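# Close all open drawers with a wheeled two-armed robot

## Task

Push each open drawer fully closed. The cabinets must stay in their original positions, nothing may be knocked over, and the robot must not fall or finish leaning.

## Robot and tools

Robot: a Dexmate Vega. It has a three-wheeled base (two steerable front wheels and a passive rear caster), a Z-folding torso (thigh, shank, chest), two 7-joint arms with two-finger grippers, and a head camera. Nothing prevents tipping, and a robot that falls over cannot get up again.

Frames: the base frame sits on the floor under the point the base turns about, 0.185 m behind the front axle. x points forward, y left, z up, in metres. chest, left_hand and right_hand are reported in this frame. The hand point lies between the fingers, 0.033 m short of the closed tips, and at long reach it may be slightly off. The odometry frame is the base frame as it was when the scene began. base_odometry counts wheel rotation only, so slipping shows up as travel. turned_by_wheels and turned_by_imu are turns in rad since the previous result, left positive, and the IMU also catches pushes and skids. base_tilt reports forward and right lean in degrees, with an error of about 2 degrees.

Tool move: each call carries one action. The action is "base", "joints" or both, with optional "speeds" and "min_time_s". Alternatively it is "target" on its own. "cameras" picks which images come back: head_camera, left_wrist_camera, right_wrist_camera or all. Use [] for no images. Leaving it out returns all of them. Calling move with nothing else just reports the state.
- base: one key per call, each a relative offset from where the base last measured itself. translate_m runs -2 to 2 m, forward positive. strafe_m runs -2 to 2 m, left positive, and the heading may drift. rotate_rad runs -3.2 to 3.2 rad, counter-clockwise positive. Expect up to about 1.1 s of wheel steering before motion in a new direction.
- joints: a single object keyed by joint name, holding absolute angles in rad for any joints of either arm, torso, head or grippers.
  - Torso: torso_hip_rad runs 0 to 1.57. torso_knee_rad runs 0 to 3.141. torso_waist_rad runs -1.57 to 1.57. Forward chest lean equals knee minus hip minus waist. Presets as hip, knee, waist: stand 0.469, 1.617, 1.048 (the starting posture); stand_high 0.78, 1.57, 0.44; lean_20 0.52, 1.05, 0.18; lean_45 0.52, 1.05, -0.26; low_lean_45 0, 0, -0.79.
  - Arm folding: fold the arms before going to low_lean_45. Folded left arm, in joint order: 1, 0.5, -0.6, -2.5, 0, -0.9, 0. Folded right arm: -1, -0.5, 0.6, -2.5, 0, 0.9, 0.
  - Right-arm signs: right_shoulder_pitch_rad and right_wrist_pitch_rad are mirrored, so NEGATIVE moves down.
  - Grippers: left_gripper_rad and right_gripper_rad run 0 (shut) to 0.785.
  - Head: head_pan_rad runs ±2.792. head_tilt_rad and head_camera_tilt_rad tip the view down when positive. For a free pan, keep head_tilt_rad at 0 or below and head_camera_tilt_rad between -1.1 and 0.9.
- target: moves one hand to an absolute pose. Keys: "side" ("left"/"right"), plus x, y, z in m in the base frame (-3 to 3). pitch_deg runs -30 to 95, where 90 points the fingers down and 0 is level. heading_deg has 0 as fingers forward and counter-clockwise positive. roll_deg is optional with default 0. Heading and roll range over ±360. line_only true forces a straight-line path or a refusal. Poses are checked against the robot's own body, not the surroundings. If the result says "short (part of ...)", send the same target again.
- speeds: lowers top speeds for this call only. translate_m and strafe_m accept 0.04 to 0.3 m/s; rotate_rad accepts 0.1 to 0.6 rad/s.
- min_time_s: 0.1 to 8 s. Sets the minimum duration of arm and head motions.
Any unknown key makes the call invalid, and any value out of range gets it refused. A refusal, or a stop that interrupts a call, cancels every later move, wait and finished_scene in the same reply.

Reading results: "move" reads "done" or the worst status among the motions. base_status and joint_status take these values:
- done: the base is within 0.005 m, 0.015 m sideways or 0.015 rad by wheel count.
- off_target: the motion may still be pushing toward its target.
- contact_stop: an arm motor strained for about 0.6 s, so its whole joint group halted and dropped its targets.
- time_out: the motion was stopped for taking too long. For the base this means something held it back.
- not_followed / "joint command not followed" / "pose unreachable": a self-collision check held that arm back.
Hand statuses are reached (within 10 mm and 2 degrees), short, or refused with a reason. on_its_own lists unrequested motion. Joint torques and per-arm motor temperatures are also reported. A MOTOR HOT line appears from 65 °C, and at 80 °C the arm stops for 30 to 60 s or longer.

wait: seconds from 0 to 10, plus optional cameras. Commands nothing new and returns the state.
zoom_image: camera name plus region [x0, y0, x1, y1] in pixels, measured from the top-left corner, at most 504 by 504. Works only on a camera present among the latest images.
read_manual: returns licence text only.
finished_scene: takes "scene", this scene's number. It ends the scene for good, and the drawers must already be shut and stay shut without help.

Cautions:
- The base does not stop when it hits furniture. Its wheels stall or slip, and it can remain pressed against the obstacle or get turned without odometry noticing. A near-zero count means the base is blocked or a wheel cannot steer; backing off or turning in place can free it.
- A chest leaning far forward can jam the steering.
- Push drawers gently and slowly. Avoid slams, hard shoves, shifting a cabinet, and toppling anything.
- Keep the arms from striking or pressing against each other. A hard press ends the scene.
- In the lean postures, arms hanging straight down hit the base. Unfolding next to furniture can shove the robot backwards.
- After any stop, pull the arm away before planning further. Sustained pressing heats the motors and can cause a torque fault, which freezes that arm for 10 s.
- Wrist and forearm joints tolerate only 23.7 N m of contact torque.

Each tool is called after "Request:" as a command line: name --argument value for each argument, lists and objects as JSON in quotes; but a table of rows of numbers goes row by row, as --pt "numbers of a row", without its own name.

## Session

Request:
move --joints '{"head_pan_rad": 1.3, "head_camera_tilt_rad": 0.3, "left_elbow_rad": -1.9, "right_elbow_rad": -1.9}' --cameras '["head_camera"]'

Request:
move --joints '{"head_pan_rad": 2.7}' --cameras '["head_camera"]'

Request:
move --joints '{"head_pan_rad": -2.5}' --cameras '["head_camera"]'

Request:
move --joints '{"head_pan_rad": -1.2}' --cameras '["head_camera"]'

Request:
move --joints '{"head_pan_rad": 0}' --cameras '["head_camera"]'

Scene clock: 4.43 s.
Joint torques (N m): left_arm=[0.51 -0.34 1.25 -13.68 -0.48 -1.91 0.21] | right_arm=[1.03 1.06 -0.66 -11.47 -0.12 2.48 0.05]
Motor temperatures (°C): left_arm=[27 30 30 31 34 39 35] | right_arm=[30 28 29 31 34 36 35]
move: done
base_odometry: x=+0.000 y=+0.000 heading=+0.000
turned_by_wheels: +0.000
turned_by_imu: +0.001
base_tilt: forward=+0.6 right=-0.1
base_status: not commanded
joint_positions: torso_hip_rad=+0.469 torso_knee_rad=+1.617 torso_waist_rad=+1.048 left_shoulder_pitch_rad=+2.199 left_shoulder_yaw_rad=+0.001 left_upper_arm_roll_rad=-0.010 left_elbow_rad=-1.894 left_forearm_roll_rad=+0.015 left_wrist_pitch_rad=-0.506 left_wrist_yaw_rad=-0.016 left_gripper_rad=+0.005 right_shoulder_pitch_rad=-2.184 right_shoulder_yaw_rad=+0.007 right_upper_arm_roll_rad=+0.010 right_elbow_rad=-1.895 right_forearm_roll_rad=+0.008 right_wrist_pitch_rad=+0.481 right_wrist_yaw_rad=-0.008 right_gripper_rad=+0.005 head_pan_rad=+1.300 head_tilt_rad=+0.000 head_camera_tilt_rad=+0.300
joint_status: all done
chest: x=-0.0111 y=+0.0000 z=+1.4155 quat_wxyz=(+0.999, +0.000, +0.050, +0.000) (m; base frame)
left_hand: x=+0.4653 y=+0.2269 z=+1.0350 quat_wxyz=(+0.742, +0.013, +0.671, +0.002) pitch_deg=-5.8 heading_deg=-1.0 roll_deg=+1.3 back=up (m; base frame)
right_hand: x=+0.4722 y=-0.2401 z=+1.0325 quat_wxyz=(+0.739, +0.010, +0.674, -0.006) pitch_deg=-5.2 heading_deg=-1.3 roll_deg=+0.4 back=up (m; base frame)
pictures: head_camera
Images, in order (width x height): head_camera 896x560.

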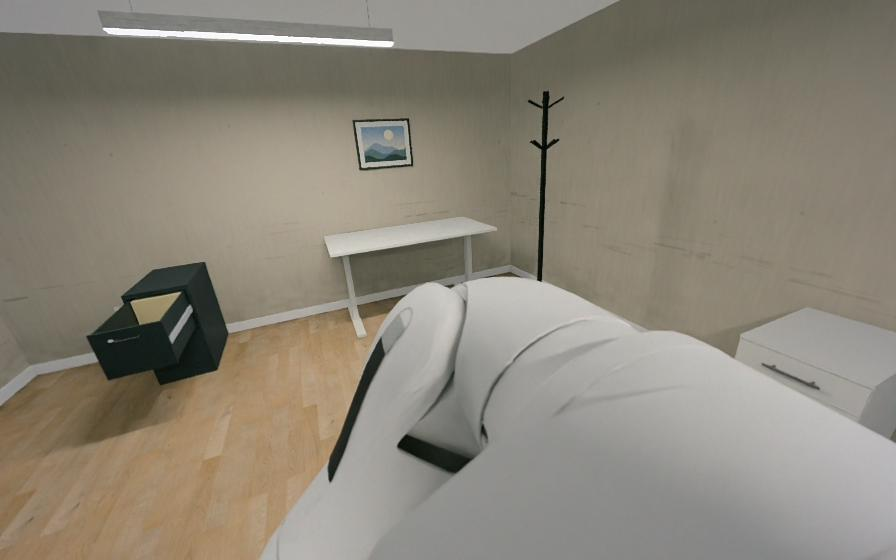

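Scene clock: 6.03 s.
Joint torques (N m): left_arm=[0.46 -0.61 -2.13 -13.15 -0.2 -2.46 0.28] | right_arm=[1.08 0.64 -0.49 -13.15 -0.01 2.35 0.14]
Motor temperatures (°C): left_arm=[27 30 30 31 34 39 35] | right_arm=[30 28 29 31 34 36 35]
move: done
base_odometry: x=+0.000 y=+0.000 heading=+0.000
turned_by_wheels: +0.000
turned_by_imu: +0.000
base_tilt: forward=+0.6 right=+0.0
base_status: not commanded
joint_positions: torso_hip_rad=+0.469 torso_knee_rad=+1.617 torso_waist_rad=+1.048 left_shoulder_pitch_rad=+2.199 left_shoulder_yaw_rad=+0.001 left_upper_arm_roll_rad=-0.010 left_elbow_rad=-1.899 left_forearm_roll_rad=+0.015 left_wrist_pitch_rad=-0.506 left_wrist_yaw_rad=-0.016 left_gripper_rad=+0.005 right_shoulder_pitch_rad=-2.184 right_shoulder_yaw_rad=+0.007 right_upper_arm_roll_rad=+0.010 right_elbow_rad=-1.899 right_forearm_roll_rad=+0.008 right_wrist_pitch_rad=+0.481 right_wrist_yaw_rad=-0.008 right_gripper_rad=+0.005 head_pan_rad=+2.700 head_tilt_rad=+0.000 head_camera_tilt_rad=+0.300
joint_status: all done
chest: x=-0.0111 y=+0.0000 z=+1.4155 quat_wxyz=(+0.999, +0.000, +0.050, +0.000) (m; base frame)
left_hand: x=+0.4659 y=+0.2269 z=+1.0386 quat_wxyz=(+0.744, +0.013, +0.668, +0.002) pitch_deg=-6.1 heading_deg=-1.0 roll_deg=+1.3 back=up (m; base frame)
right_hand: x=+0.4727 y=-0.2401 z=+1.0355 quat_wxyz=(+0.740, +0.010, +0.672, -0.006) pitch_deg=-5.5 heading_deg=-1.3 roll_deg=+0.4 back=up (m; base frame)
pictures: head_camera
Images, in order (width x height): head_camera 896x560.

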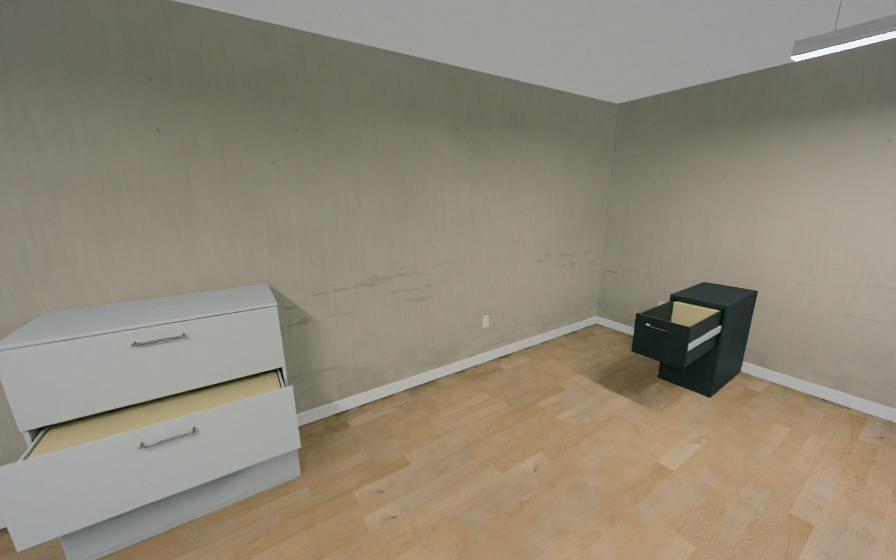

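Scene clock: 10.17 s.
Joint torques (N m): left_arm=[-0.59 -1.2 0.14 -15.21 -0.73 -1.23 0.18] | right_arm=[1.42 1.15 -0.69 -12.1 -0.04 2.06 0.24]
Motor temperatures (°C): left_arm=[27 30 30 31 34 39 35] | right_arm=[30 28 29 32 34 36 35]
move: done
base_odometry: x=+0.000 y=+0.000 heading=+0.000
turned_by_wheels: +0.000
turned_by_imu: +0.001
base_tilt: forward=+0.7 right=+0.0
base_status: not commanded
joint_positions: torso_hip_rad=+0.469 torso_knee_rad=+1.617 torso_waist_rad=+1.048 left_shoulder_pitch_rad=+2.199 left_shoulder_yaw_rad=+0.001 left_upper_arm_roll_rad=-0.010 left_elbow_rad=-1.900 left_forearm_roll_rad=+0.015 left_wrist_pitch_rad=-0.506 left_wrist_yaw_rad=-0.016 left_gripper_rad=+0.005 right_shoulder_pitch_rad=-2.184 right_shoulder_yaw_rad=+0.007 right_upper_arm_roll_rad=+0.010 right_elbow_rad=-1.900 right_forearm_roll_rad=+0.008 right_wrist_pitch_rad=+0.481 right_wrist_yaw_rad=-0.008 right_gripper_rad=+0.005 head_pan_rad=-2.500 head_tilt_rad=+0.000 head_camera_tilt_rad=+0.300
joint_status: all done
chest: x=-0.0111 y=+0.0000 z=+1.4155 quat_wxyz=(+0.999, +0.000, +0.050, +0.000) (m; base frame)
left_hand: x=+0.4659 y=+0.2269 z=+1.0388 quat_wxyz=(+0.744, +0.013, +0.668, +0.002) pitch_deg=-6.1 heading_deg=-1.0 roll_deg=+1.3 back=up (m; base frame)
right_hand: x=+0.4727 y=-0.2401 z=+1.0356 quat_wxyz=(+0.740, +0.010, +0.672, -0.006) pitch_deg=-5.5 heading_deg=-1.3 roll_deg=+0.4 back=up (m; base frame)
pictures: head_camera
Images, in order (width x height): head_camera 896x560.

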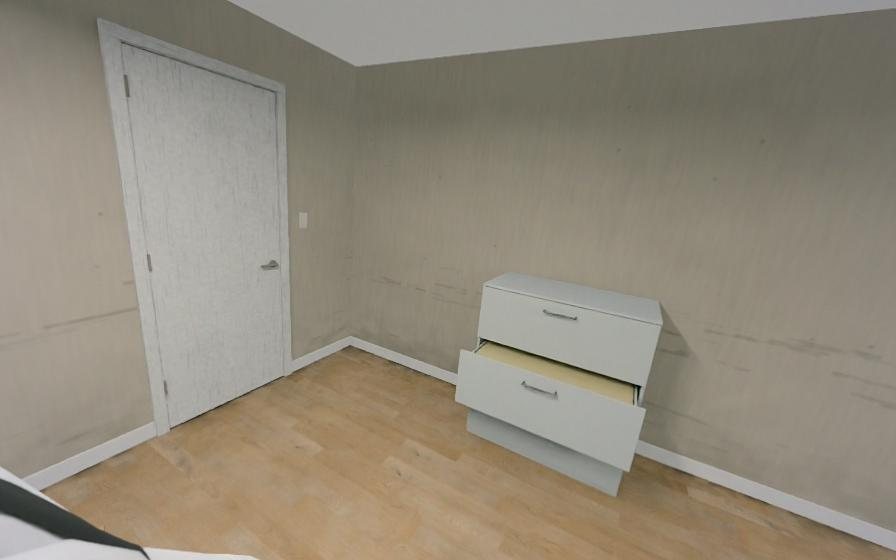

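Scene clock: 11.70 s.
Joint torques (N m): left_arm=[2.17 1.75 -0.19 -14.4 0.45 -1.93 0.19] | right_arm=[1.22 0.97 -0.59 -12.49 -0.07 1.99 0.14]
Motor temperatures (°C): left_arm=[27 30 30 31 34 39 35] | right_arm=[30 28 29 32 34 36 35]
move: done
base_odometry: x=+0.000 y=+0.000 heading=+0.000
turned_by_wheels: +0.000
turned_by_imu: +0.000
base_tilt: forward=+0.6 right=-0.1
base_status: not commanded
joint_positions: torso_hip_rad=+0.469 torso_knee_rad=+1.617 torso_waist_rad=+1.048 left_shoulder_pitch_rad=+2.199 left_shoulder_yaw_rad=+0.001 left_upper_arm_roll_rad=-0.010 left_elbow_rad=-1.900 left_forearm_roll_rad=+0.015 left_wrist_pitch_rad=-0.506 left_wrist_yaw_rad=-0.016 left_gripper_rad=+0.005 right_shoulder_pitch_rad=-2.184 right_shoulder_yaw_rad=+0.007 right_upper_arm_roll_rad=+0.010 right_elbow_rad=-1.900 right_forearm_roll_rad=+0.008 right_wrist_pitch_rad=+0.481 right_wrist_yaw_rad=-0.008 right_gripper_rad=+0.005 head_pan_rad=-1.200 head_tilt_rad=+0.000 head_camera_tilt_rad=+0.300
joint_status: all done
chest: x=-0.0111 y=+0.0000 z=+1.4155 quat_wxyz=(+0.999, +0.000, +0.050, +0.000) (m; base frame)
left_hand: x=+0.4659 y=+0.2269 z=+1.0388 quat_wxyz=(+0.744, +0.013, +0.668, +0.002) pitch_deg=-6.1 heading_deg=-1.0 roll_deg=+1.3 back=up (m; base frame)
right_hand: x=+0.4727 y=-0.2401 z=+1.0356 quat_wxyz=(+0.740, +0.010, +0.672, -0.006) pitch_deg=-5.5 heading_deg=-1.3 roll_deg=+0.4 back=up (m; base frame)
pictures: head_camera
Images, in order (width x height): head_camera 896x560.

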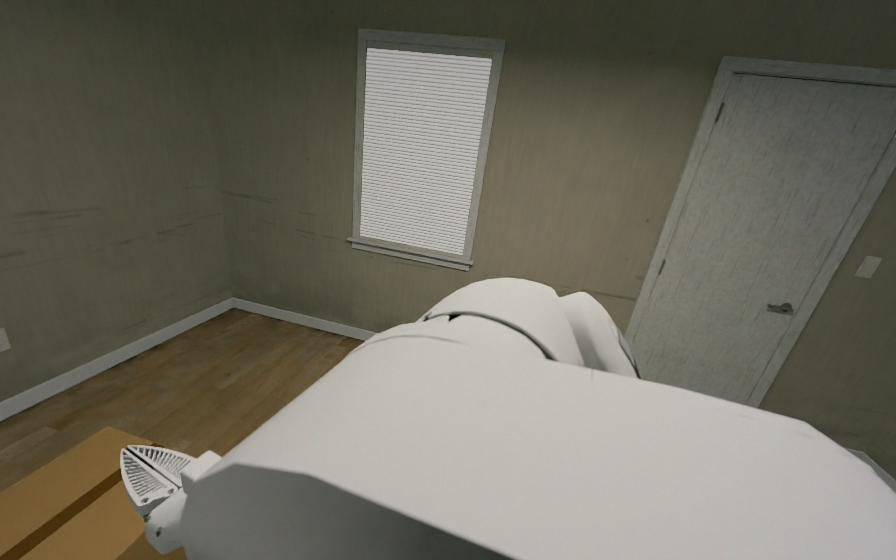

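Scene clock: 13.17 s.
Joint torques (N m): left_arm=[1.6 -0.61 -0.01 -14.87 -0.53 -2.25 -0.17] | right_arm=[0.78 0.57 -0.41 -12.32 -0.16 2.23 -0.06]
Motor temperatures (°C): left_arm=[27 30 30 31 34 39 35] | right_arm=[30 28 29 32 34 36 35]
move: done
base_odometry: x=+0.000 y=+0.000 heading=+0.000
turned_by_wheels: +0.000
turned_by_imu: +0.000
base_tilt: forward=+0.7 right=-0.1
base_status: not commanded
joint_positions: torso_hip_rad=+0.469 torso_knee_rad=+1.617 torso_waist_rad=+1.048 left_shoulder_pitch_rad=+2.199 left_shoulder_yaw_rad=+0.001 left_upper_arm_roll_rad=-0.010 left_elbow_rad=-1.900 left_forearm_roll_rad=+0.015 left_wrist_pitch_rad=-0.506 left_wrist_yaw_rad=-0.016 left_gripper_rad=+0.005 right_shoulder_pitch_rad=-2.184 right_shoulder_yaw_rad=+0.007 right_upper_arm_roll_rad=+0.010 right_elbow_rad=-1.900 right_forearm_roll_rad=+0.008 right_wrist_pitch_rad=+0.481 right_wrist_yaw_rad=-0.008 right_gripper_rad=+0.005 head_pan_rad=+0.000 head_tilt_rad=+0.000 head_camera_tilt_rad=+0.300
joint_status: all done
chest: x=-0.0111 y=+0.0000 z=+1.4155 quat_wxyz=(+0.999, +0.000, +0.050, +0.000) (m; base frame)
left_hand: x=+0.4659 y=+0.2269 z=+1.0388 quat_wxyz=(+0.744, +0.013, +0.668, +0.002) pitch_deg=-6.1 heading_deg=-1.0 roll_deg=+1.3 back=up (m; base frame)
right_hand: x=+0.4727 y=-0.2401 z=+1.0356 quat_wxyz=(+0.740, +0.010, +0.672, -0.006) pitch_deg=-5.5 heading_deg=-1.3 roll_deg=+0.4 back=up (m; base frame)
pictures: head_camera
Images, in order (width x height): head_camera 896x560.

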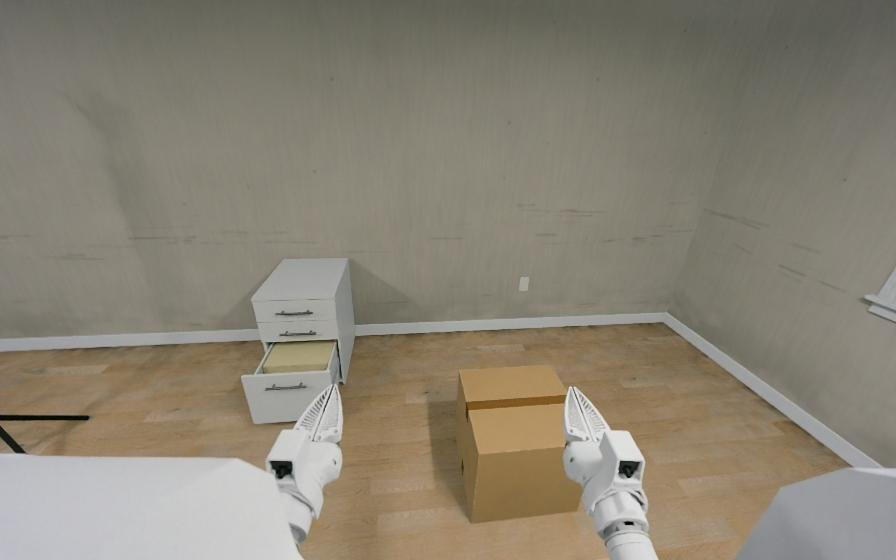

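Request:
move --base '{"rotate_rad": 0.143}' --joints '{"right_shoulder_pitch_rad": -1.2, "left_shoulder_pitch_rad": 1.2, "left_wrist_pitch_rad": 0, "right_wrist_pitch_rad": 0}' --cameras '[]'

Request:
move --base '{"strafe_m": 0.83}' --cameras '[]'

Request:
move --base '{"translate_m": 0.4}' --joints '{"torso_hip_rad": 0, "torso_knee_rad": 0, "torso_waist_rad": -0.7, "head_camera_tilt_rad": -0.2}'

Scene clock: 65.00 s.
Joint torques (N m): left_arm=[-19.58 0.16 0.75 -14.96 0.33 -1.98 -0.16] | right_arm=[21.41 0.24 -0.62 -12.54 -0.08 1.92 0.07]
Motor temperatures (°C): left_arm=[27 30 30 32 34 40 35] | right_arm=[30 28 29 33 34 37 35]
move: done
base_odometry: x=+0.000 y=+0.000 heading=+0.143
turned_by_wheels: +0.143
turned_by_imu: +0.141
base_tilt: forward=+0.6 right=+0.0
base_status: done
joint_positions: torso_hip_rad=+0.469 torso_knee_rad=+1.617 torso_waist_rad=+1.048 left_shoulder_pitch_rad=+1.206 left_shoulder_yaw_rad=+0.001 left_upper_arm_roll_rad=-0.010 left_elbow_rad=-1.900 left_forearm_roll_rad=+0.015 left_wrist_pitch_rad=-0.003 left_wrist_yaw_rad=-0.016 left_gripper_rad=+0.005 right_shoulder_pitch_rad=-1.206 right_shoulder_yaw_rad=+0.007 right_upper_arm_roll_rad=+0.010 right_elbow_rad=-1.900 right_forearm_roll_rad=+0.008 right_wrist_pitch_rad=+0.003 right_wrist_yaw_rad=-0.008 right_gripper_rad=+0.005 head_pan_rad=+0.000 head_tilt_rad=+0.000 head_camera_tilt_rad=+0.300
joint_status: all done
chest: x=-0.0111 y=+0.0000 z=+1.4155 quat_wxyz=(+0.999, +0.000, +0.050, +0.000) (m; base frame)
left_hand: x=+0.7183 y=+0.2312 z=+1.4740 quat_wxyz=(+0.884, +0.007, +0.468, +0.007) pitch_deg=-34.2 heading_deg=-0.4 roll_deg=+1.4 back=up (m; base frame)
right_hand: x=+0.7184 y=-0.2384 z=+1.4740 quat_wxyz=(+0.884, +0.011, +0.468, +0.001) pitch_deg=-34.2 heading_deg=-1.3 roll_deg=+1.4 back=up (m; base frame)
pictures: none
No camera images: "cameras" was empty.

Scene clock: 70.17 s.
Joint torques (N m): left_arm=[-18.73 -1.21 0.76 -14.97 0.39 -1.86 -0.07] | right_arm=[21.34 0.47 -0.77 -12.62 -0.01 2.74 0.17]
Motor temperatures (°C): left_arm=[28 30 30 32 34 40 35] | right_arm=[30 28 29 33 34 37 35]
move: done
base_odometry: x=-0.125 y=+0.818 heading=+0.155
turned_by_wheels: +0.012
turned_by_imu: +0.006
base_tilt: forward=+0.7 right=-0.1
base_status: done
joint_positions: torso_hip_rad=+0.469 torso_knee_rad=+1.617 torso_waist_rad=+1.048 left_shoulder_pitch_rad=+1.200 left_shoulder_yaw_rad=+0.001 left_upper_arm_roll_rad=-0.010 left_elbow_rad=-1.900 left_forearm_roll_rad=+0.015 left_wrist_pitch_rad=+0.000 left_wrist_yaw_rad=-0.016 left_gripper_rad=+0.005 right_shoulder_pitch_rad=-1.200 right_shoulder_yaw_rad=+0.007 right_upper_arm_roll_rad=+0.010 right_elbow_rad=-1.900 right_forearm_roll_rad=+0.008 right_wrist_pitch_rad=+0.000 right_wrist_yaw_rad=-0.008 right_gripper_rad=+0.005 head_pan_rad=+0.000 head_tilt_rad=+0.000 head_camera_tilt_rad=+0.300
joint_status: not commanded
chest: x=-0.0111 y=+0.0000 z=+1.4155 quat_wxyz=(+0.999, +0.000, +0.050, +0.000) (m; base frame)
left_hand: x=+0.7188 y=+0.2312 z=+1.4772 quat_wxyz=(+0.884, +0.007, +0.467, +0.007) pitch_deg=-34.3 heading_deg=-0.4 roll_deg=+1.4 back=up (m; base frame)
right_hand: x=+0.7188 y=-0.2384 z=+1.4769 quat_wxyz=(+0.884, +0.011, +0.467, +0.001) pitch_deg=-34.3 heading_deg=-1.3 roll_deg=+1.4 back=up (m; base frame)
pictures: none
No camera images: "cameras" was empty.

Scene clock: 77.93 s.
Joint torques (N m): left_arm=[-8.61 -1.36 -0.04 -13.72 0.17 -3.68 0.15] | right_arm=[12.84 0.34 -0.66 -12.94 -0.1 2.79 0.03]
Motor temperatures (°C): left_arm=[28 30 30 32 34 40 35] | right_arm=[31 28 29 33 34 37 35]
move: done
base_odometry: x=+0.270 y=+0.881 heading=+0.155
turned_by_wheels: -0.001
turned_by_imu: +0.000
base_tilt: forward=+0.6 right=-0.1
base_status: done
joint_positions: torso_hip_rad=+0.000 torso_knee_rad=+0.000 torso_waist_rad=-0.700 left_shoulder_pitch_rad=+1.200 left_shoulder_yaw_rad=+0.001 left_upper_arm_roll_rad=-0.010 left_elbow_rad=-1.900 left_forearm_roll_rad=+0.015 left_wrist_pitch_rad=+0.000 left_wrist_yaw_rad=-0.016 left_gripper_rad=+0.005 right_shoulder_pitch_rad=-1.200 right_shoulder_yaw_rad=+0.007 right_upper_arm_roll_rad=+0.010 right_elbow_rad=-1.900 right_forearm_roll_rad=+0.008 right_wrist_pitch_rad=+0.000 right_wrist_yaw_rad=-0.008 right_gripper_rad=+0.005 head_pan_rad=+0.000 head_tilt_rad=+0.000 head_camera_tilt_rad=-0.200
joint_status: all done
chest: x=-0.0044 y=+0.0000 z=+0.8613 quat_wxyz=(+0.939, +0.000, +0.343, +0.000) (m; base frame)
left_hand: x=+0.6328 y=+0.2312 z=+0.5001 quat_wxyz=(+0.707, +0.009, +0.707, +0.005) pitch_deg=+0.1 heading_deg=-0.4 roll_deg=+1.1 back=up (m; base frame)
right_hand: x=+0.6326 y=-0.2384 z=+0.4999 quat_wxyz=(+0.707, +0.011, +0.707, -0.003) pitch_deg=+0.1 heading_deg=-1.1 roll_deg=+0.7 back=up (m; base frame)
pictures: head_camera, left_wrist_camera, right_wrist_camera
Images, in order (width x height): head_camera 896x560, left_wrist_camera 672x420, right_wrist_camera 672x420.

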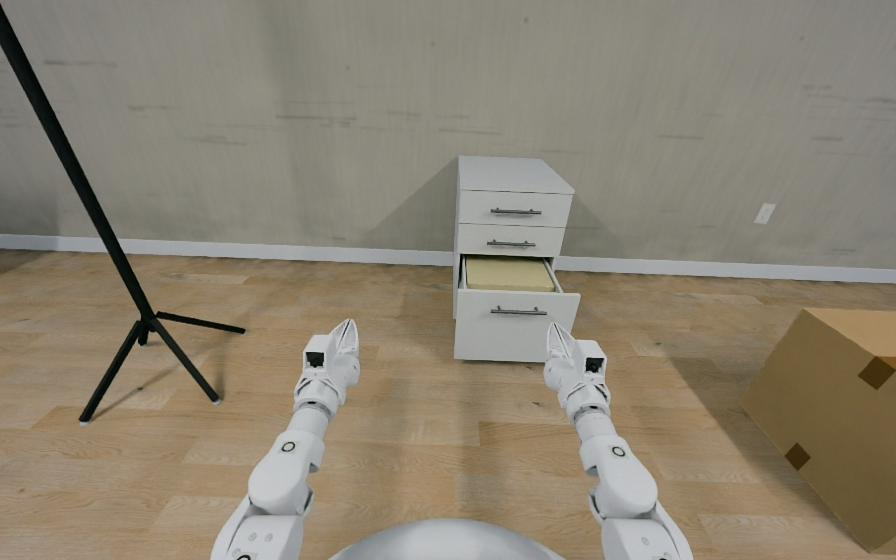

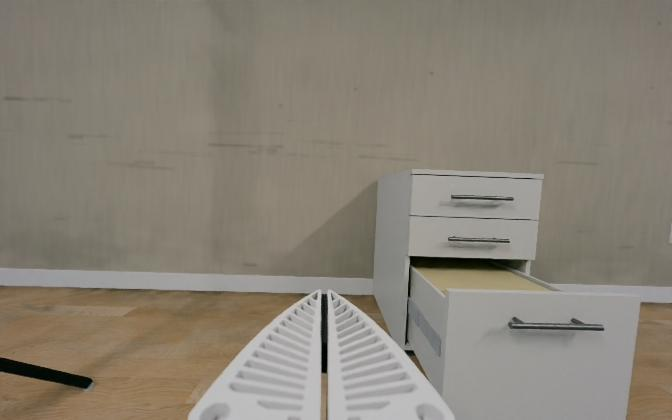

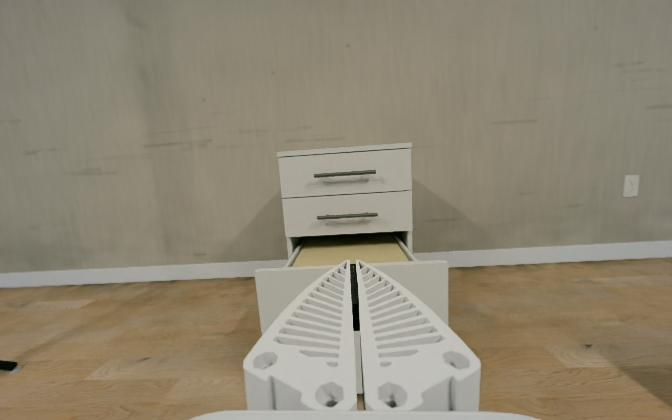

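Request:
move --joints '{"right_shoulder_pitch_rad": -0.4, "right_elbow_rad": -0.4, "right_wrist_pitch_rad": 0.1}' --base '{"translate_m": 0.25}'

Scene clock: 97.37 s.
Joint torques (N m): left_arm=[-9.79 -0.05 -0.22 -12.14 -0.43 -2.74 0.4] | right_arm=[-16.13 1.04 -0.72 19.62 -0.08 -11.54 0.38]
Motor temperatures (°C): left_arm=[28 30 30 32 34 40 35] | right_arm=[32 28 29 35 34 52 35]
move: torque_fault
TORQUE FAULT: right_wrist_pitch_rad reached its load limit. The right arm stopped for 10 seconds, dropped its targets and accepts commands again: back off and push less far. Before the stop ended, the hold on right_wrist_pitch_rad was turned back by 2.8 degrees, the way its load pushed it. The stop added 9.7 s to the call and to motion_time.
base_odometry: x=+0.516 y=+0.920 heading=+0.154
turned_by_wheels: -0.001
turned_by_imu: +0.002
base_tilt: forward=+0.6 right=-0.1
base_status: done
joint_positions: torso_hip_rad=+0.000 torso_knee_rad=+0.000 torso_waist_rad=-0.699 left_shoulder_pitch_rad=+1.200 left_shoulder_yaw_rad=+0.001 left_upper_arm_roll_rad=-0.010 left_elbow_rad=-1.900 left_forearm_roll_rad=+0.015 left_wrist_pitch_rad=+0.000 left_wrist_yaw_rad=-0.016 left_gripper_rad=+0.005 right_shoulder_pitch_rad=-0.766 right_shoulder_yaw_rad=+0.007 right_upper_arm_roll_rad=+0.010 right_elbow_rad=-1.095 right_forearm_roll_rad=+0.008 right_wrist_pitch_rad=+0.094 right_wrist_yaw_rad=-0.008 right_gripper_rad=+0.005 head_pan_rad=+0.000 head_tilt_rad=+0.000 head_camera_tilt_rad=-0.200
joint_status: right_shoulder_pitch_rad torque_fault (moved +0.437 of +0.800); right_elbow_rad torque_fault (moved +0.810 of +1.500); right_wrist_pitch_rad torque_fault (moved +0.064 of +0.100)
chest: x=-0.0052 y=+0.0000 z=+0.8615 quat_wxyz=(+0.940, +0.000, +0.342, +0.000) (m; base frame)
left_hand: x=+0.6326 y=+0.2312 z=+0.5014 quat_wxyz=(+0.707, +0.009, +0.707, +0.005) pitch_deg=+0.0 heading_deg=-0.4 roll_deg=+1.1 back=up (m; base frame)
right_hand: x=+0.7233 y=-0.2347 z=+0.3059 quat_wxyz=(+0.603, +0.012, +0.797, +0.000) pitch_deg=+15.8 heading_deg=-0.9 roll_deg=+0.8 back=up (m; base frame)
pictures: head_camera, left_wrist_camera, right_wrist_camera
Images, in order (width x height): head_camera 896x560, left_wrist_camera 672x420, right_wrist_camera 672x420.

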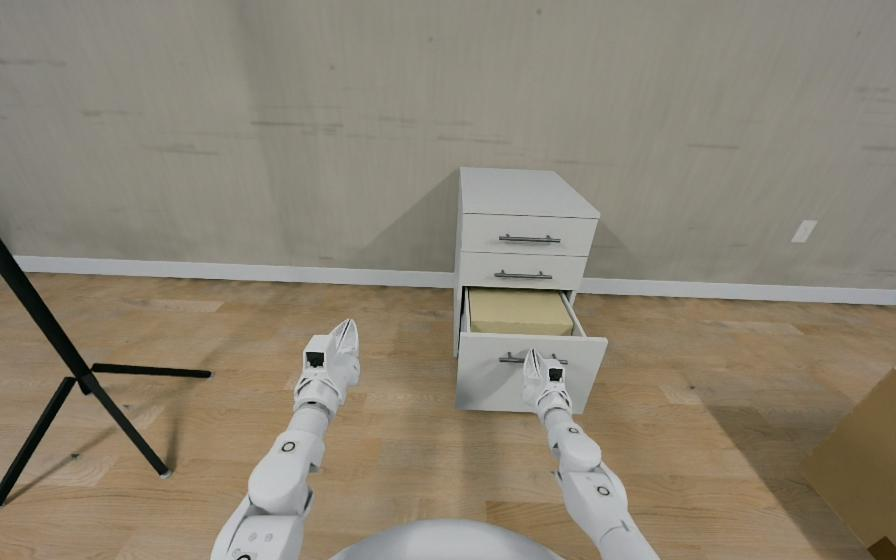

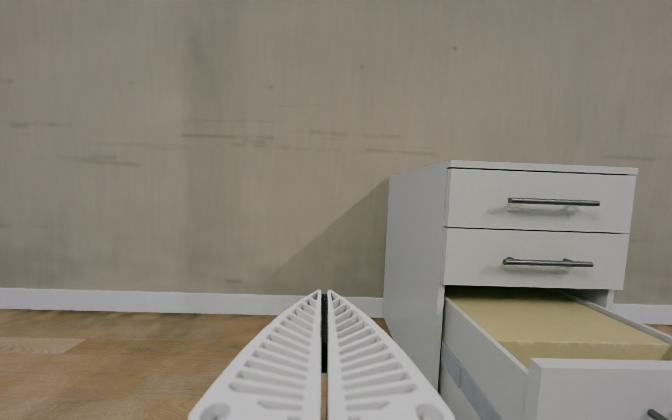

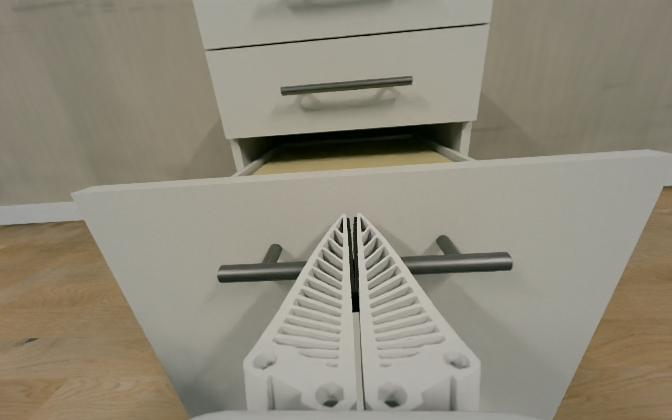

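Request:
move --base '{"translate_m": -0.2}' --cameras '[]'

Request:
move --joints '{"right_shoulder_pitch_rad": -0.4, "right_elbow_rad": -0.4, "right_wrist_pitch_rad": 0.1}'

Scene clock: 103.67 s.
Joint torques (N m): left_arm=[-9.43 -1.31 -0.48 -15.48 -0.65 -3.47 0.4] | right_arm=[7.02 0.34 -0.43 -7.3 -0.05 3.21 0.17]
Motor temperatures (°C): left_arm=[28 30 30 32 34 40 35] | right_arm=[32 28 29 35 34 51 35]
move: done
base_odometry: x=+0.319 y=+0.889 heading=+0.154
turned_by_wheels: +0.000
turned_by_imu: +0.002
base_tilt: forward=+0.7 right=-0.1
base_status: done
joint_positions: torso_hip_rad=+0.000 torso_knee_rad=+0.000 torso_waist_rad=-0.700 left_shoulder_pitch_rad=+1.200 left_shoulder_yaw_rad=+0.001 left_upper_arm_roll_rad=-0.010 left_elbow_rad=-1.900 left_forearm_roll_rad=+0.015 left_wrist_pitch_rad=+0.000 left_wrist_yaw_rad=-0.016 left_gripper_rad=+0.005 right_shoulder_pitch_rad=-0.767 right_shoulder_yaw_rad=+0.007 right_upper_arm_roll_rad=+0.010 right_elbow_rad=-1.092 right_forearm_roll_rad=+0.008 right_wrist_pitch_rad=+0.108 right_wrist_yaw_rad=-0.008 right_gripper_rad=+0.005 head_pan_rad=+0.000 head_tilt_rad=+0.000 head_camera_tilt_rad=-0.200
joint_status: not commanded
chest: x=-0.0045 y=+0.0000 z=+0.8613 quat_wxyz=(+0.939, +0.000, +0.343, +0.000) (m; base frame)
left_hand: x=+0.6328 y=+0.2312 z=+0.5001 quat_wxyz=(+0.707, +0.009, +0.707, +0.005) pitch_deg=+0.1 heading_deg=-0.4 roll_deg=+1.1 back=up (m; base frame)
right_hand: x=+0.7233 y=-0.2347 z=+0.3076 quat_wxyz=(+0.607, +0.012, +0.795, +0.000) pitch_deg=+15.3 heading_deg=-0.9 roll_deg=+0.8 back=up (m; base frame)
pictures: none
No camera images: "cameras" was empty.

Scene clock: 107.70 s.
Joint torques (N m): left_arm=[-8.95 -2.81 1.84 -14.49 0.23 -2.61 0] | right_arm=[21.48 0.64 -0.52 -5.16 0.03 1.56 0.01]
Motor temperatures (°C): left_arm=[28 30 30 32 34 40 35] | right_arm=[32 28 29 34 34 49 35]
move: done
base_odometry: x=+0.319 y=+0.889 heading=+0.154
turned_by_wheels: +0.000
turned_by_imu: +0.001
base_tilt: forward=+0.7 right=-0.1
base_status: not commanded
joint_positions: torso_hip_rad=+0.000 torso_knee_rad=+0.000 torso_waist_rad=-0.700 left_shoulder_pitch_rad=+1.200 left_shoulder_yaw_rad=+0.001 left_upper_arm_roll_rad=-0.010 left_elbow_rad=-1.900 left_forearm_roll_rad=+0.015 left_wrist_pitch_rad=+0.000 left_wrist_yaw_rad=-0.016 left_gripper_rad=+0.005 right_shoulder_pitch_rad=-0.404 right_shoulder_yaw_rad=+0.007 right_upper_arm_roll_rad=+0.010 right_elbow_rad=-0.406 right_forearm_roll_rad=+0.008 right_wrist_pitch_rad=+0.100 right_wrist_yaw_rad=-0.008 right_gripper_rad=+0.005 head_pan_rad=+0.000 head_tilt_rad=+0.000 head_camera_tilt_rad=-0.200
joint_status: all done
chest: x=-0.0045 y=+0.0000 z=+0.8613 quat_wxyz=(+0.939, +0.000, +0.343, +0.000) (m; base frame)
left_hand: x=+0.6328 y=+0.2312 z=+0.5001 quat_wxyz=(+0.707, +0.009, +0.707, +0.005) pitch_deg=+0.1 heading_deg=-0.4 roll_deg=+1.1 back=up (m; base frame)
right_hand: x=+0.7148 y=-0.2292 z=+0.1702 quat_wxyz=(+0.467, +0.010, +0.884, +0.002) pitch_deg=+34.3 heading_deg=-0.5 roll_deg=+0.9 back=up (m; base frame)
pictures: head_camera, left_wrist_camera, right_wrist_camera
Images, in order (width x height): head_camera 896x560, left_wrist_camera 672x420, right_wrist_camera 672x420.

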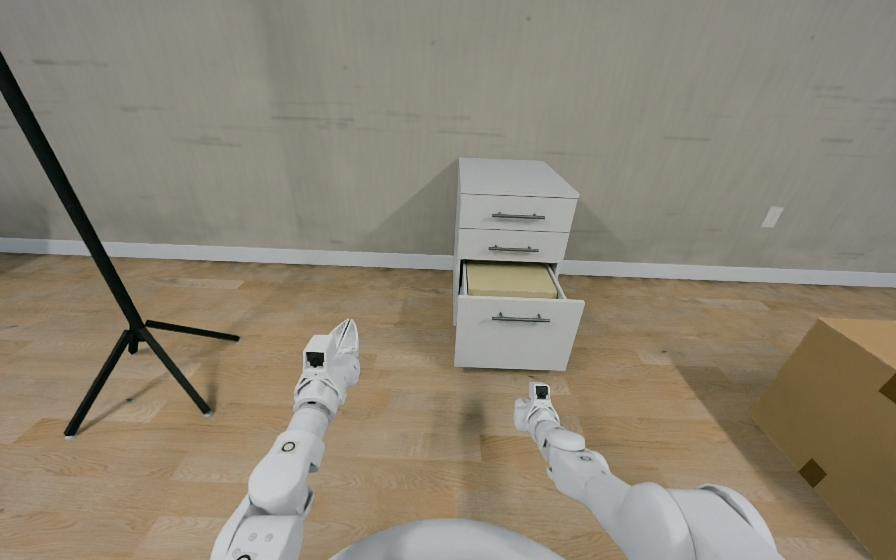

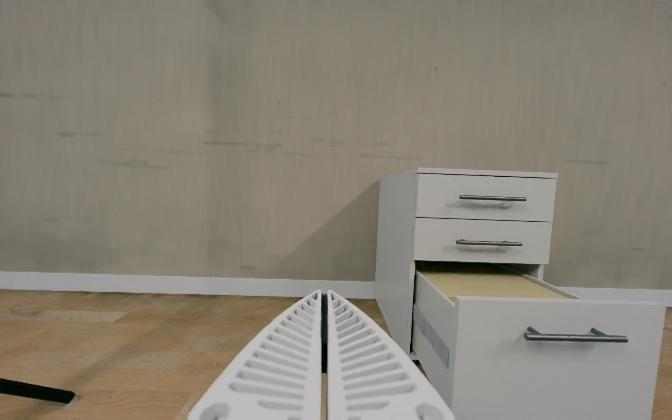

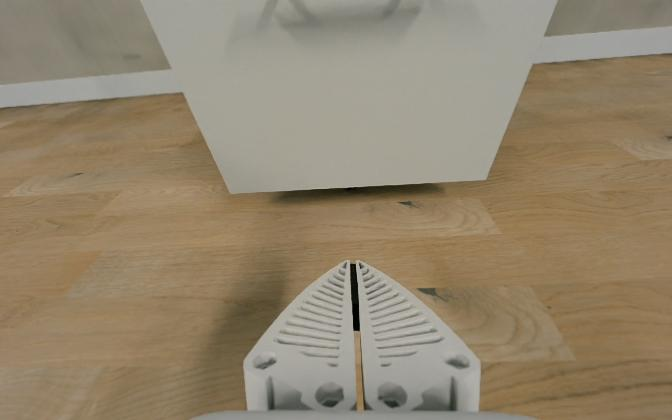

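Request:
move --base '{"translate_m": 0.25}' --speeds '{"translate_m": 0.1}'

Scene clock: 114.80 s.
Joint torques (N m): left_arm=[-8.41 0.65 -0.93 -13.98 -0.28 -2.6 0.23] | right_arm=[20.96 0.66 -0.64 -10.36 -0.02 2.55 0.15]
Motor temperatures (°C): left_arm=[28 30 30 32 34 40 35] | right_arm=[32 28 29 34 34 47 35]
move: done
base_odometry: x=+0.566 y=+0.928 heading=+0.154
turned_by_wheels: +0.000
turned_by_imu: +0.000
base_tilt: forward=+0.7 right=-0.1
base_status: done
joint_positions: torso_hip_rad=+0.000 torso_knee_rad=+0.000 torso_waist_rad=-0.700 left_shoulder_pitch_rad=+1.200 left_shoulder_yaw_rad=+0.001 left_upper_arm_roll_rad=-0.010 left_elbow_rad=-1.900 left_forearm_roll_rad=+0.015 left_wrist_pitch_rad=+0.000 left_wrist_yaw_rad=-0.016 left_gripper_rad=+0.005 right_shoulder_pitch_rad=-0.400 right_shoulder_yaw_rad=+0.007 right_upper_arm_roll_rad=+0.010 right_elbow_rad=-0.400 right_forearm_roll_rad=+0.008 right_wrist_pitch_rad=+0.100 right_wrist_yaw_rad=-0.008 right_gripper_rad=+0.005 head_pan_rad=+0.000 head_tilt_rad=+0.000 head_camera_tilt_rad=-0.200
joint_status: not commanded
chest: x=-0.0045 y=+0.0000 z=+0.8613 quat_wxyz=(+0.939, +0.000, +0.343, +0.000) (m; base frame)
left_hand: x=+0.6328 y=+0.2312 z=+0.5001 quat_wxyz=(+0.707, +0.009, +0.707, +0.005) pitch_deg=+0.1 heading_deg=-0.4 roll_deg=+1.1 back=up (m; base frame)
right_hand: x=+0.7144 y=-0.2291 z=+0.1693 quat_wxyz=(+0.466, +0.010, +0.885, +0.002) pitch_deg=+34.5 heading_deg=-0.5 roll_deg=+0.9 back=up (m; base frame)
pictures: head_camera, left_wrist_camera, right_wrist_camera
Images, in order (width x height): head_camera 896x560, left_wrist_camera 672x420, right_wrist_camera 672x420.

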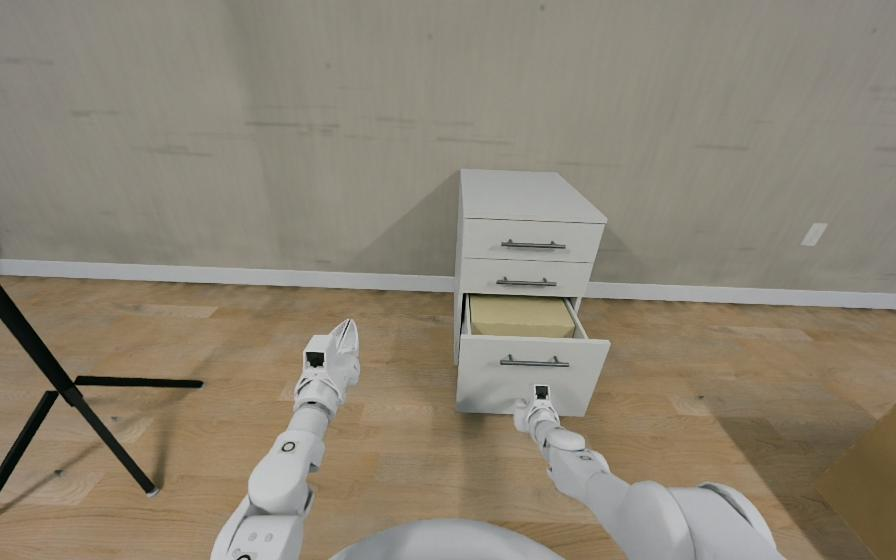

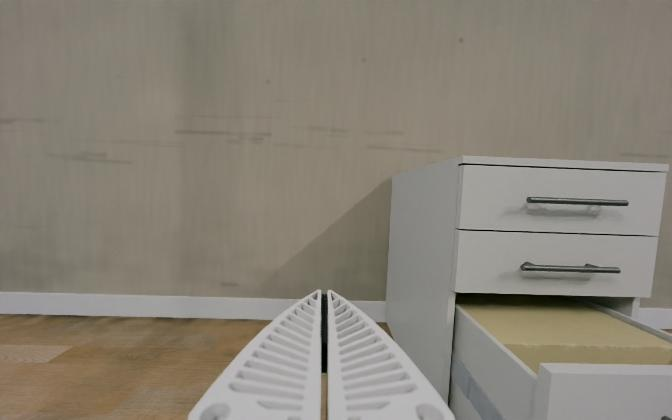

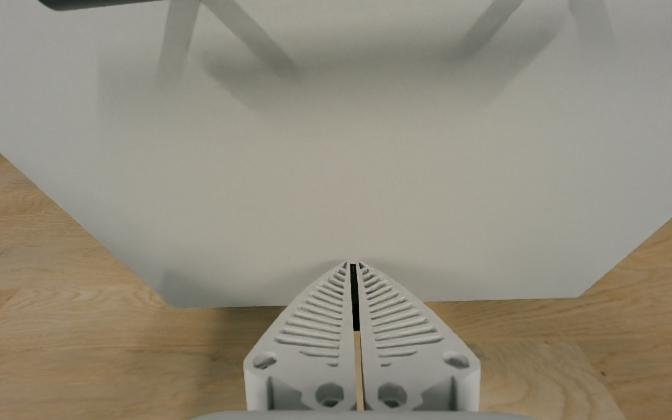

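Request:
move --base '{"translate_m": 0.18}' --speeds '{"translate_m": 0.08}'

Scene clock: 122.93 s.
Joint torques (N m): left_arm=[-7.83 0.75 0.61 -13.1 -0.25 -2.54 -0.08] | right_arm=[21.35 0.66 -0.54 -10.12 -0.05 2.7 0.4]
Motor temperatures (°C): left_arm=[28 30 30 32 34 40 35] | right_arm=[33 28 29 34 34 45 35]
move: done
base_odometry: x=+0.744 y=+0.956 heading=+0.154
turned_by_wheels: +0.000
turned_by_imu: +0.001
base_tilt: forward=+0.7 right=-0.1
base_status: done
joint_positions: torso_hip_rad=+0.000 torso_knee_rad=+0.000 torso_waist_rad=-0.700 left_shoulder_pitch_rad=+1.200 left_shoulder_yaw_rad=+0.001 left_upper_arm_roll_rad=-0.010 left_elbow_rad=-1.900 left_forearm_roll_rad=+0.015 left_wrist_pitch_rad=+0.000 left_wrist_yaw_rad=-0.016 left_gripper_rad=+0.005 right_shoulder_pitch_rad=-0.400 right_shoulder_yaw_rad=+0.007 right_upper_arm_roll_rad=+0.010 right_elbow_rad=-0.400 right_forearm_roll_rad=+0.008 right_wrist_pitch_rad=+0.100 right_wrist_yaw_rad=-0.008 right_gripper_rad=+0.005 head_pan_rad=+0.000 head_tilt_rad=+0.000 head_camera_tilt_rad=-0.200
joint_status: not commanded
chest: x=-0.0045 y=+0.0000 z=+0.8613 quat_wxyz=(+0.939, +0.000, +0.343, +0.000) (m; base frame)
left_hand: x=+0.6328 y=+0.2312 z=+0.5001 quat_wxyz=(+0.707, +0.009, +0.707, +0.005) pitch_deg=+0.1 heading_deg=-0.4 roll_deg=+1.1 back=up (m; base frame)
right_hand: x=+0.7143 y=-0.2291 z=+0.1693 quat_wxyz=(+0.466, +0.010, +0.885, +0.002) pitch_deg=+34.5 heading_deg=-0.5 roll_deg=+0.9 back=up (m; base frame)
pictures: head_camera, left_wrist_camera, right_wrist_camera
Images, in order (width x height): head_camera 896x560, left_wrist_camera 672x420, right_wrist_camera 672x420.

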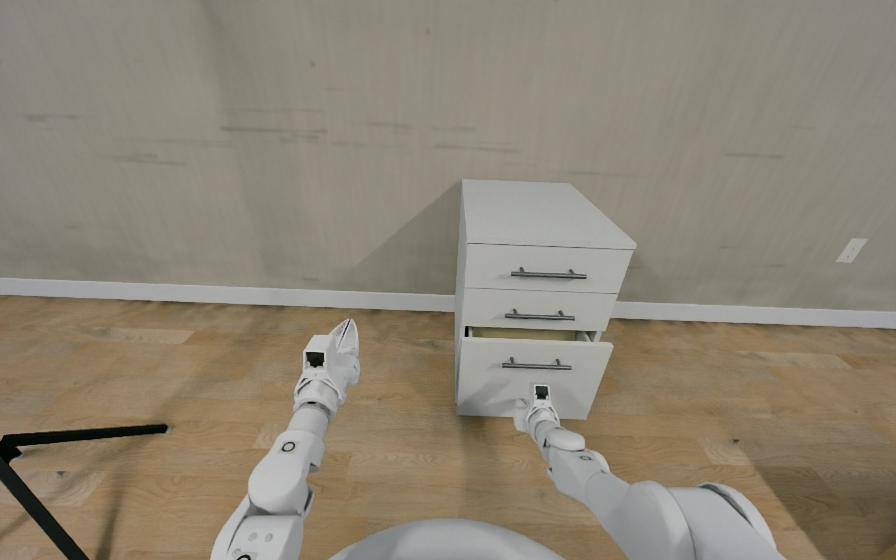

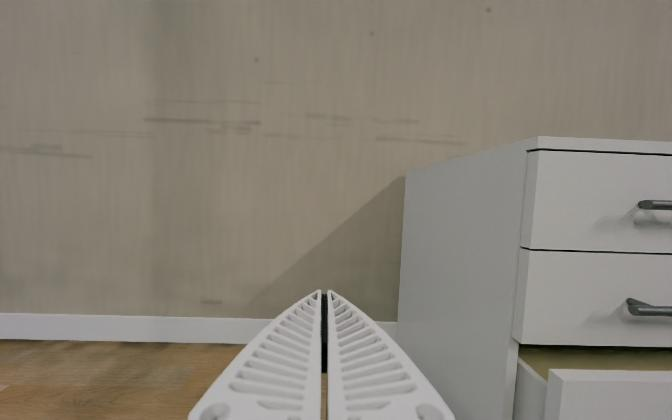

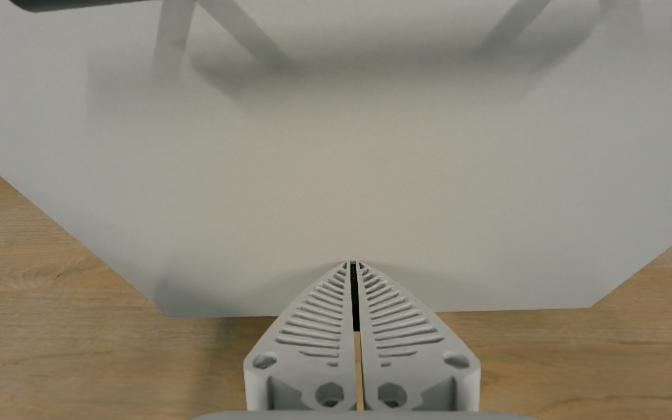

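Request:
move --base '{"translate_m": 0.05}' --speeds '{"translate_m": 0.05}'

Scene clock: 129.63 s.
Joint torques (N m): left_arm=[-9.67 1.14 -0.55 -15.63 0.68 -2.6 0.19] | right_arm=[21.89 0.82 -0.73 -10.18 0 1.63 0.11]
Motor temperatures (°C): left_arm=[28 30 30 32 34 40 35] | right_arm=[33 28 29 34 34 43 35]
move: done
base_odometry: x=+0.793 y=+0.964 heading=+0.153
turned_by_wheels: +0.000
turned_by_imu: +0.000
base_tilt: forward=+0.7 right=-0.1
base_status: done
joint_positions: torso_hip_rad=+0.000 torso_knee_rad=+0.000 torso_waist_rad=-0.700 left_shoulder_pitch_rad=+1.200 left_shoulder_yaw_rad=+0.001 left_upper_arm_roll_rad=-0.010 left_elbow_rad=-1.900 left_forearm_roll_rad=+0.015 left_wrist_pitch_rad=+0.000 left_wrist_yaw_rad=-0.016 left_gripper_rad=+0.005 right_shoulder_pitch_rad=-0.400 right_shoulder_yaw_rad=+0.007 right_upper_arm_roll_rad=+0.010 right_elbow_rad=-0.400 right_forearm_roll_rad=+0.008 right_wrist_pitch_rad=+0.100 right_wrist_yaw_rad=-0.008 right_gripper_rad=+0.005 head_pan_rad=+0.000 head_tilt_rad=+0.000 head_camera_tilt_rad=-0.200
joint_status: not commanded
chest: x=-0.0045 y=+0.0000 z=+0.8613 quat_wxyz=(+0.939, +0.000, +0.343, +0.000) (m; base frame)
left_hand: x=+0.6328 y=+0.2312 z=+0.5001 quat_wxyz=(+0.707, +0.009, +0.707, +0.005) pitch_deg=+0.1 heading_deg=-0.4 roll_deg=+1.1 back=up (m; base frame)
right_hand: x=+0.7144 y=-0.2291 z=+0.1693 quat_wxyz=(+0.466, +0.010, +0.885, +0.002) pitch_deg=+34.5 heading_deg=-0.5 roll_deg=+0.9 back=up (m; base frame)
pictures: head_camera, left_wrist_camera, right_wrist_camera
Images, in order (width x height): head_camera 896x560, left_wrist_camera 672x420, right_wrist_camera 672x420.

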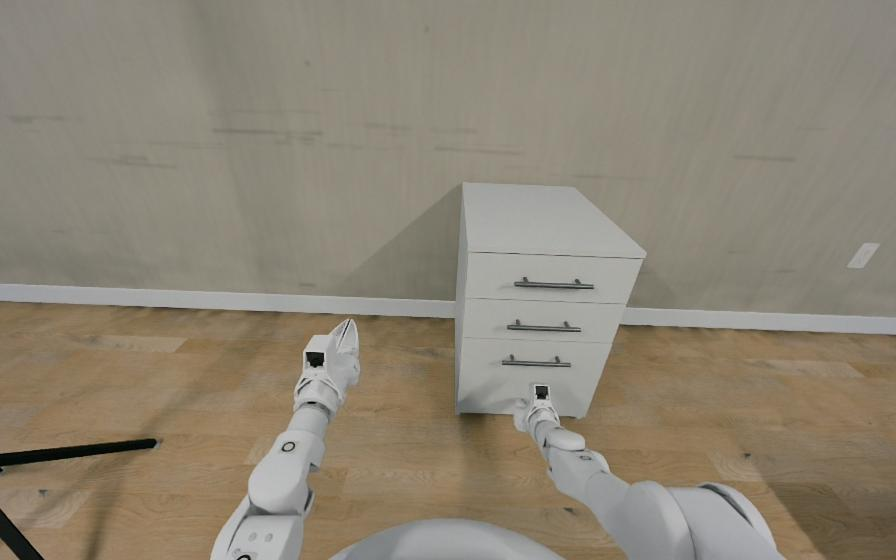

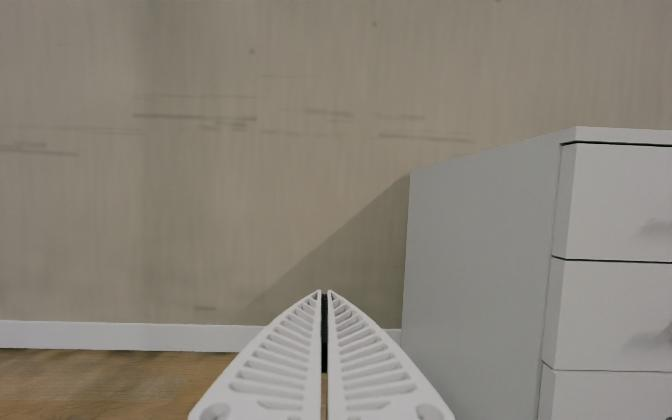

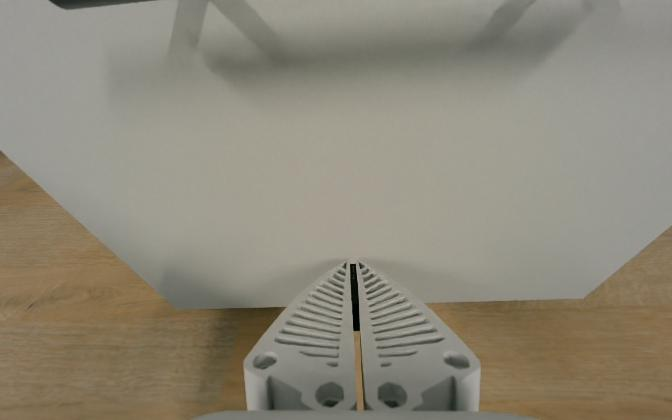

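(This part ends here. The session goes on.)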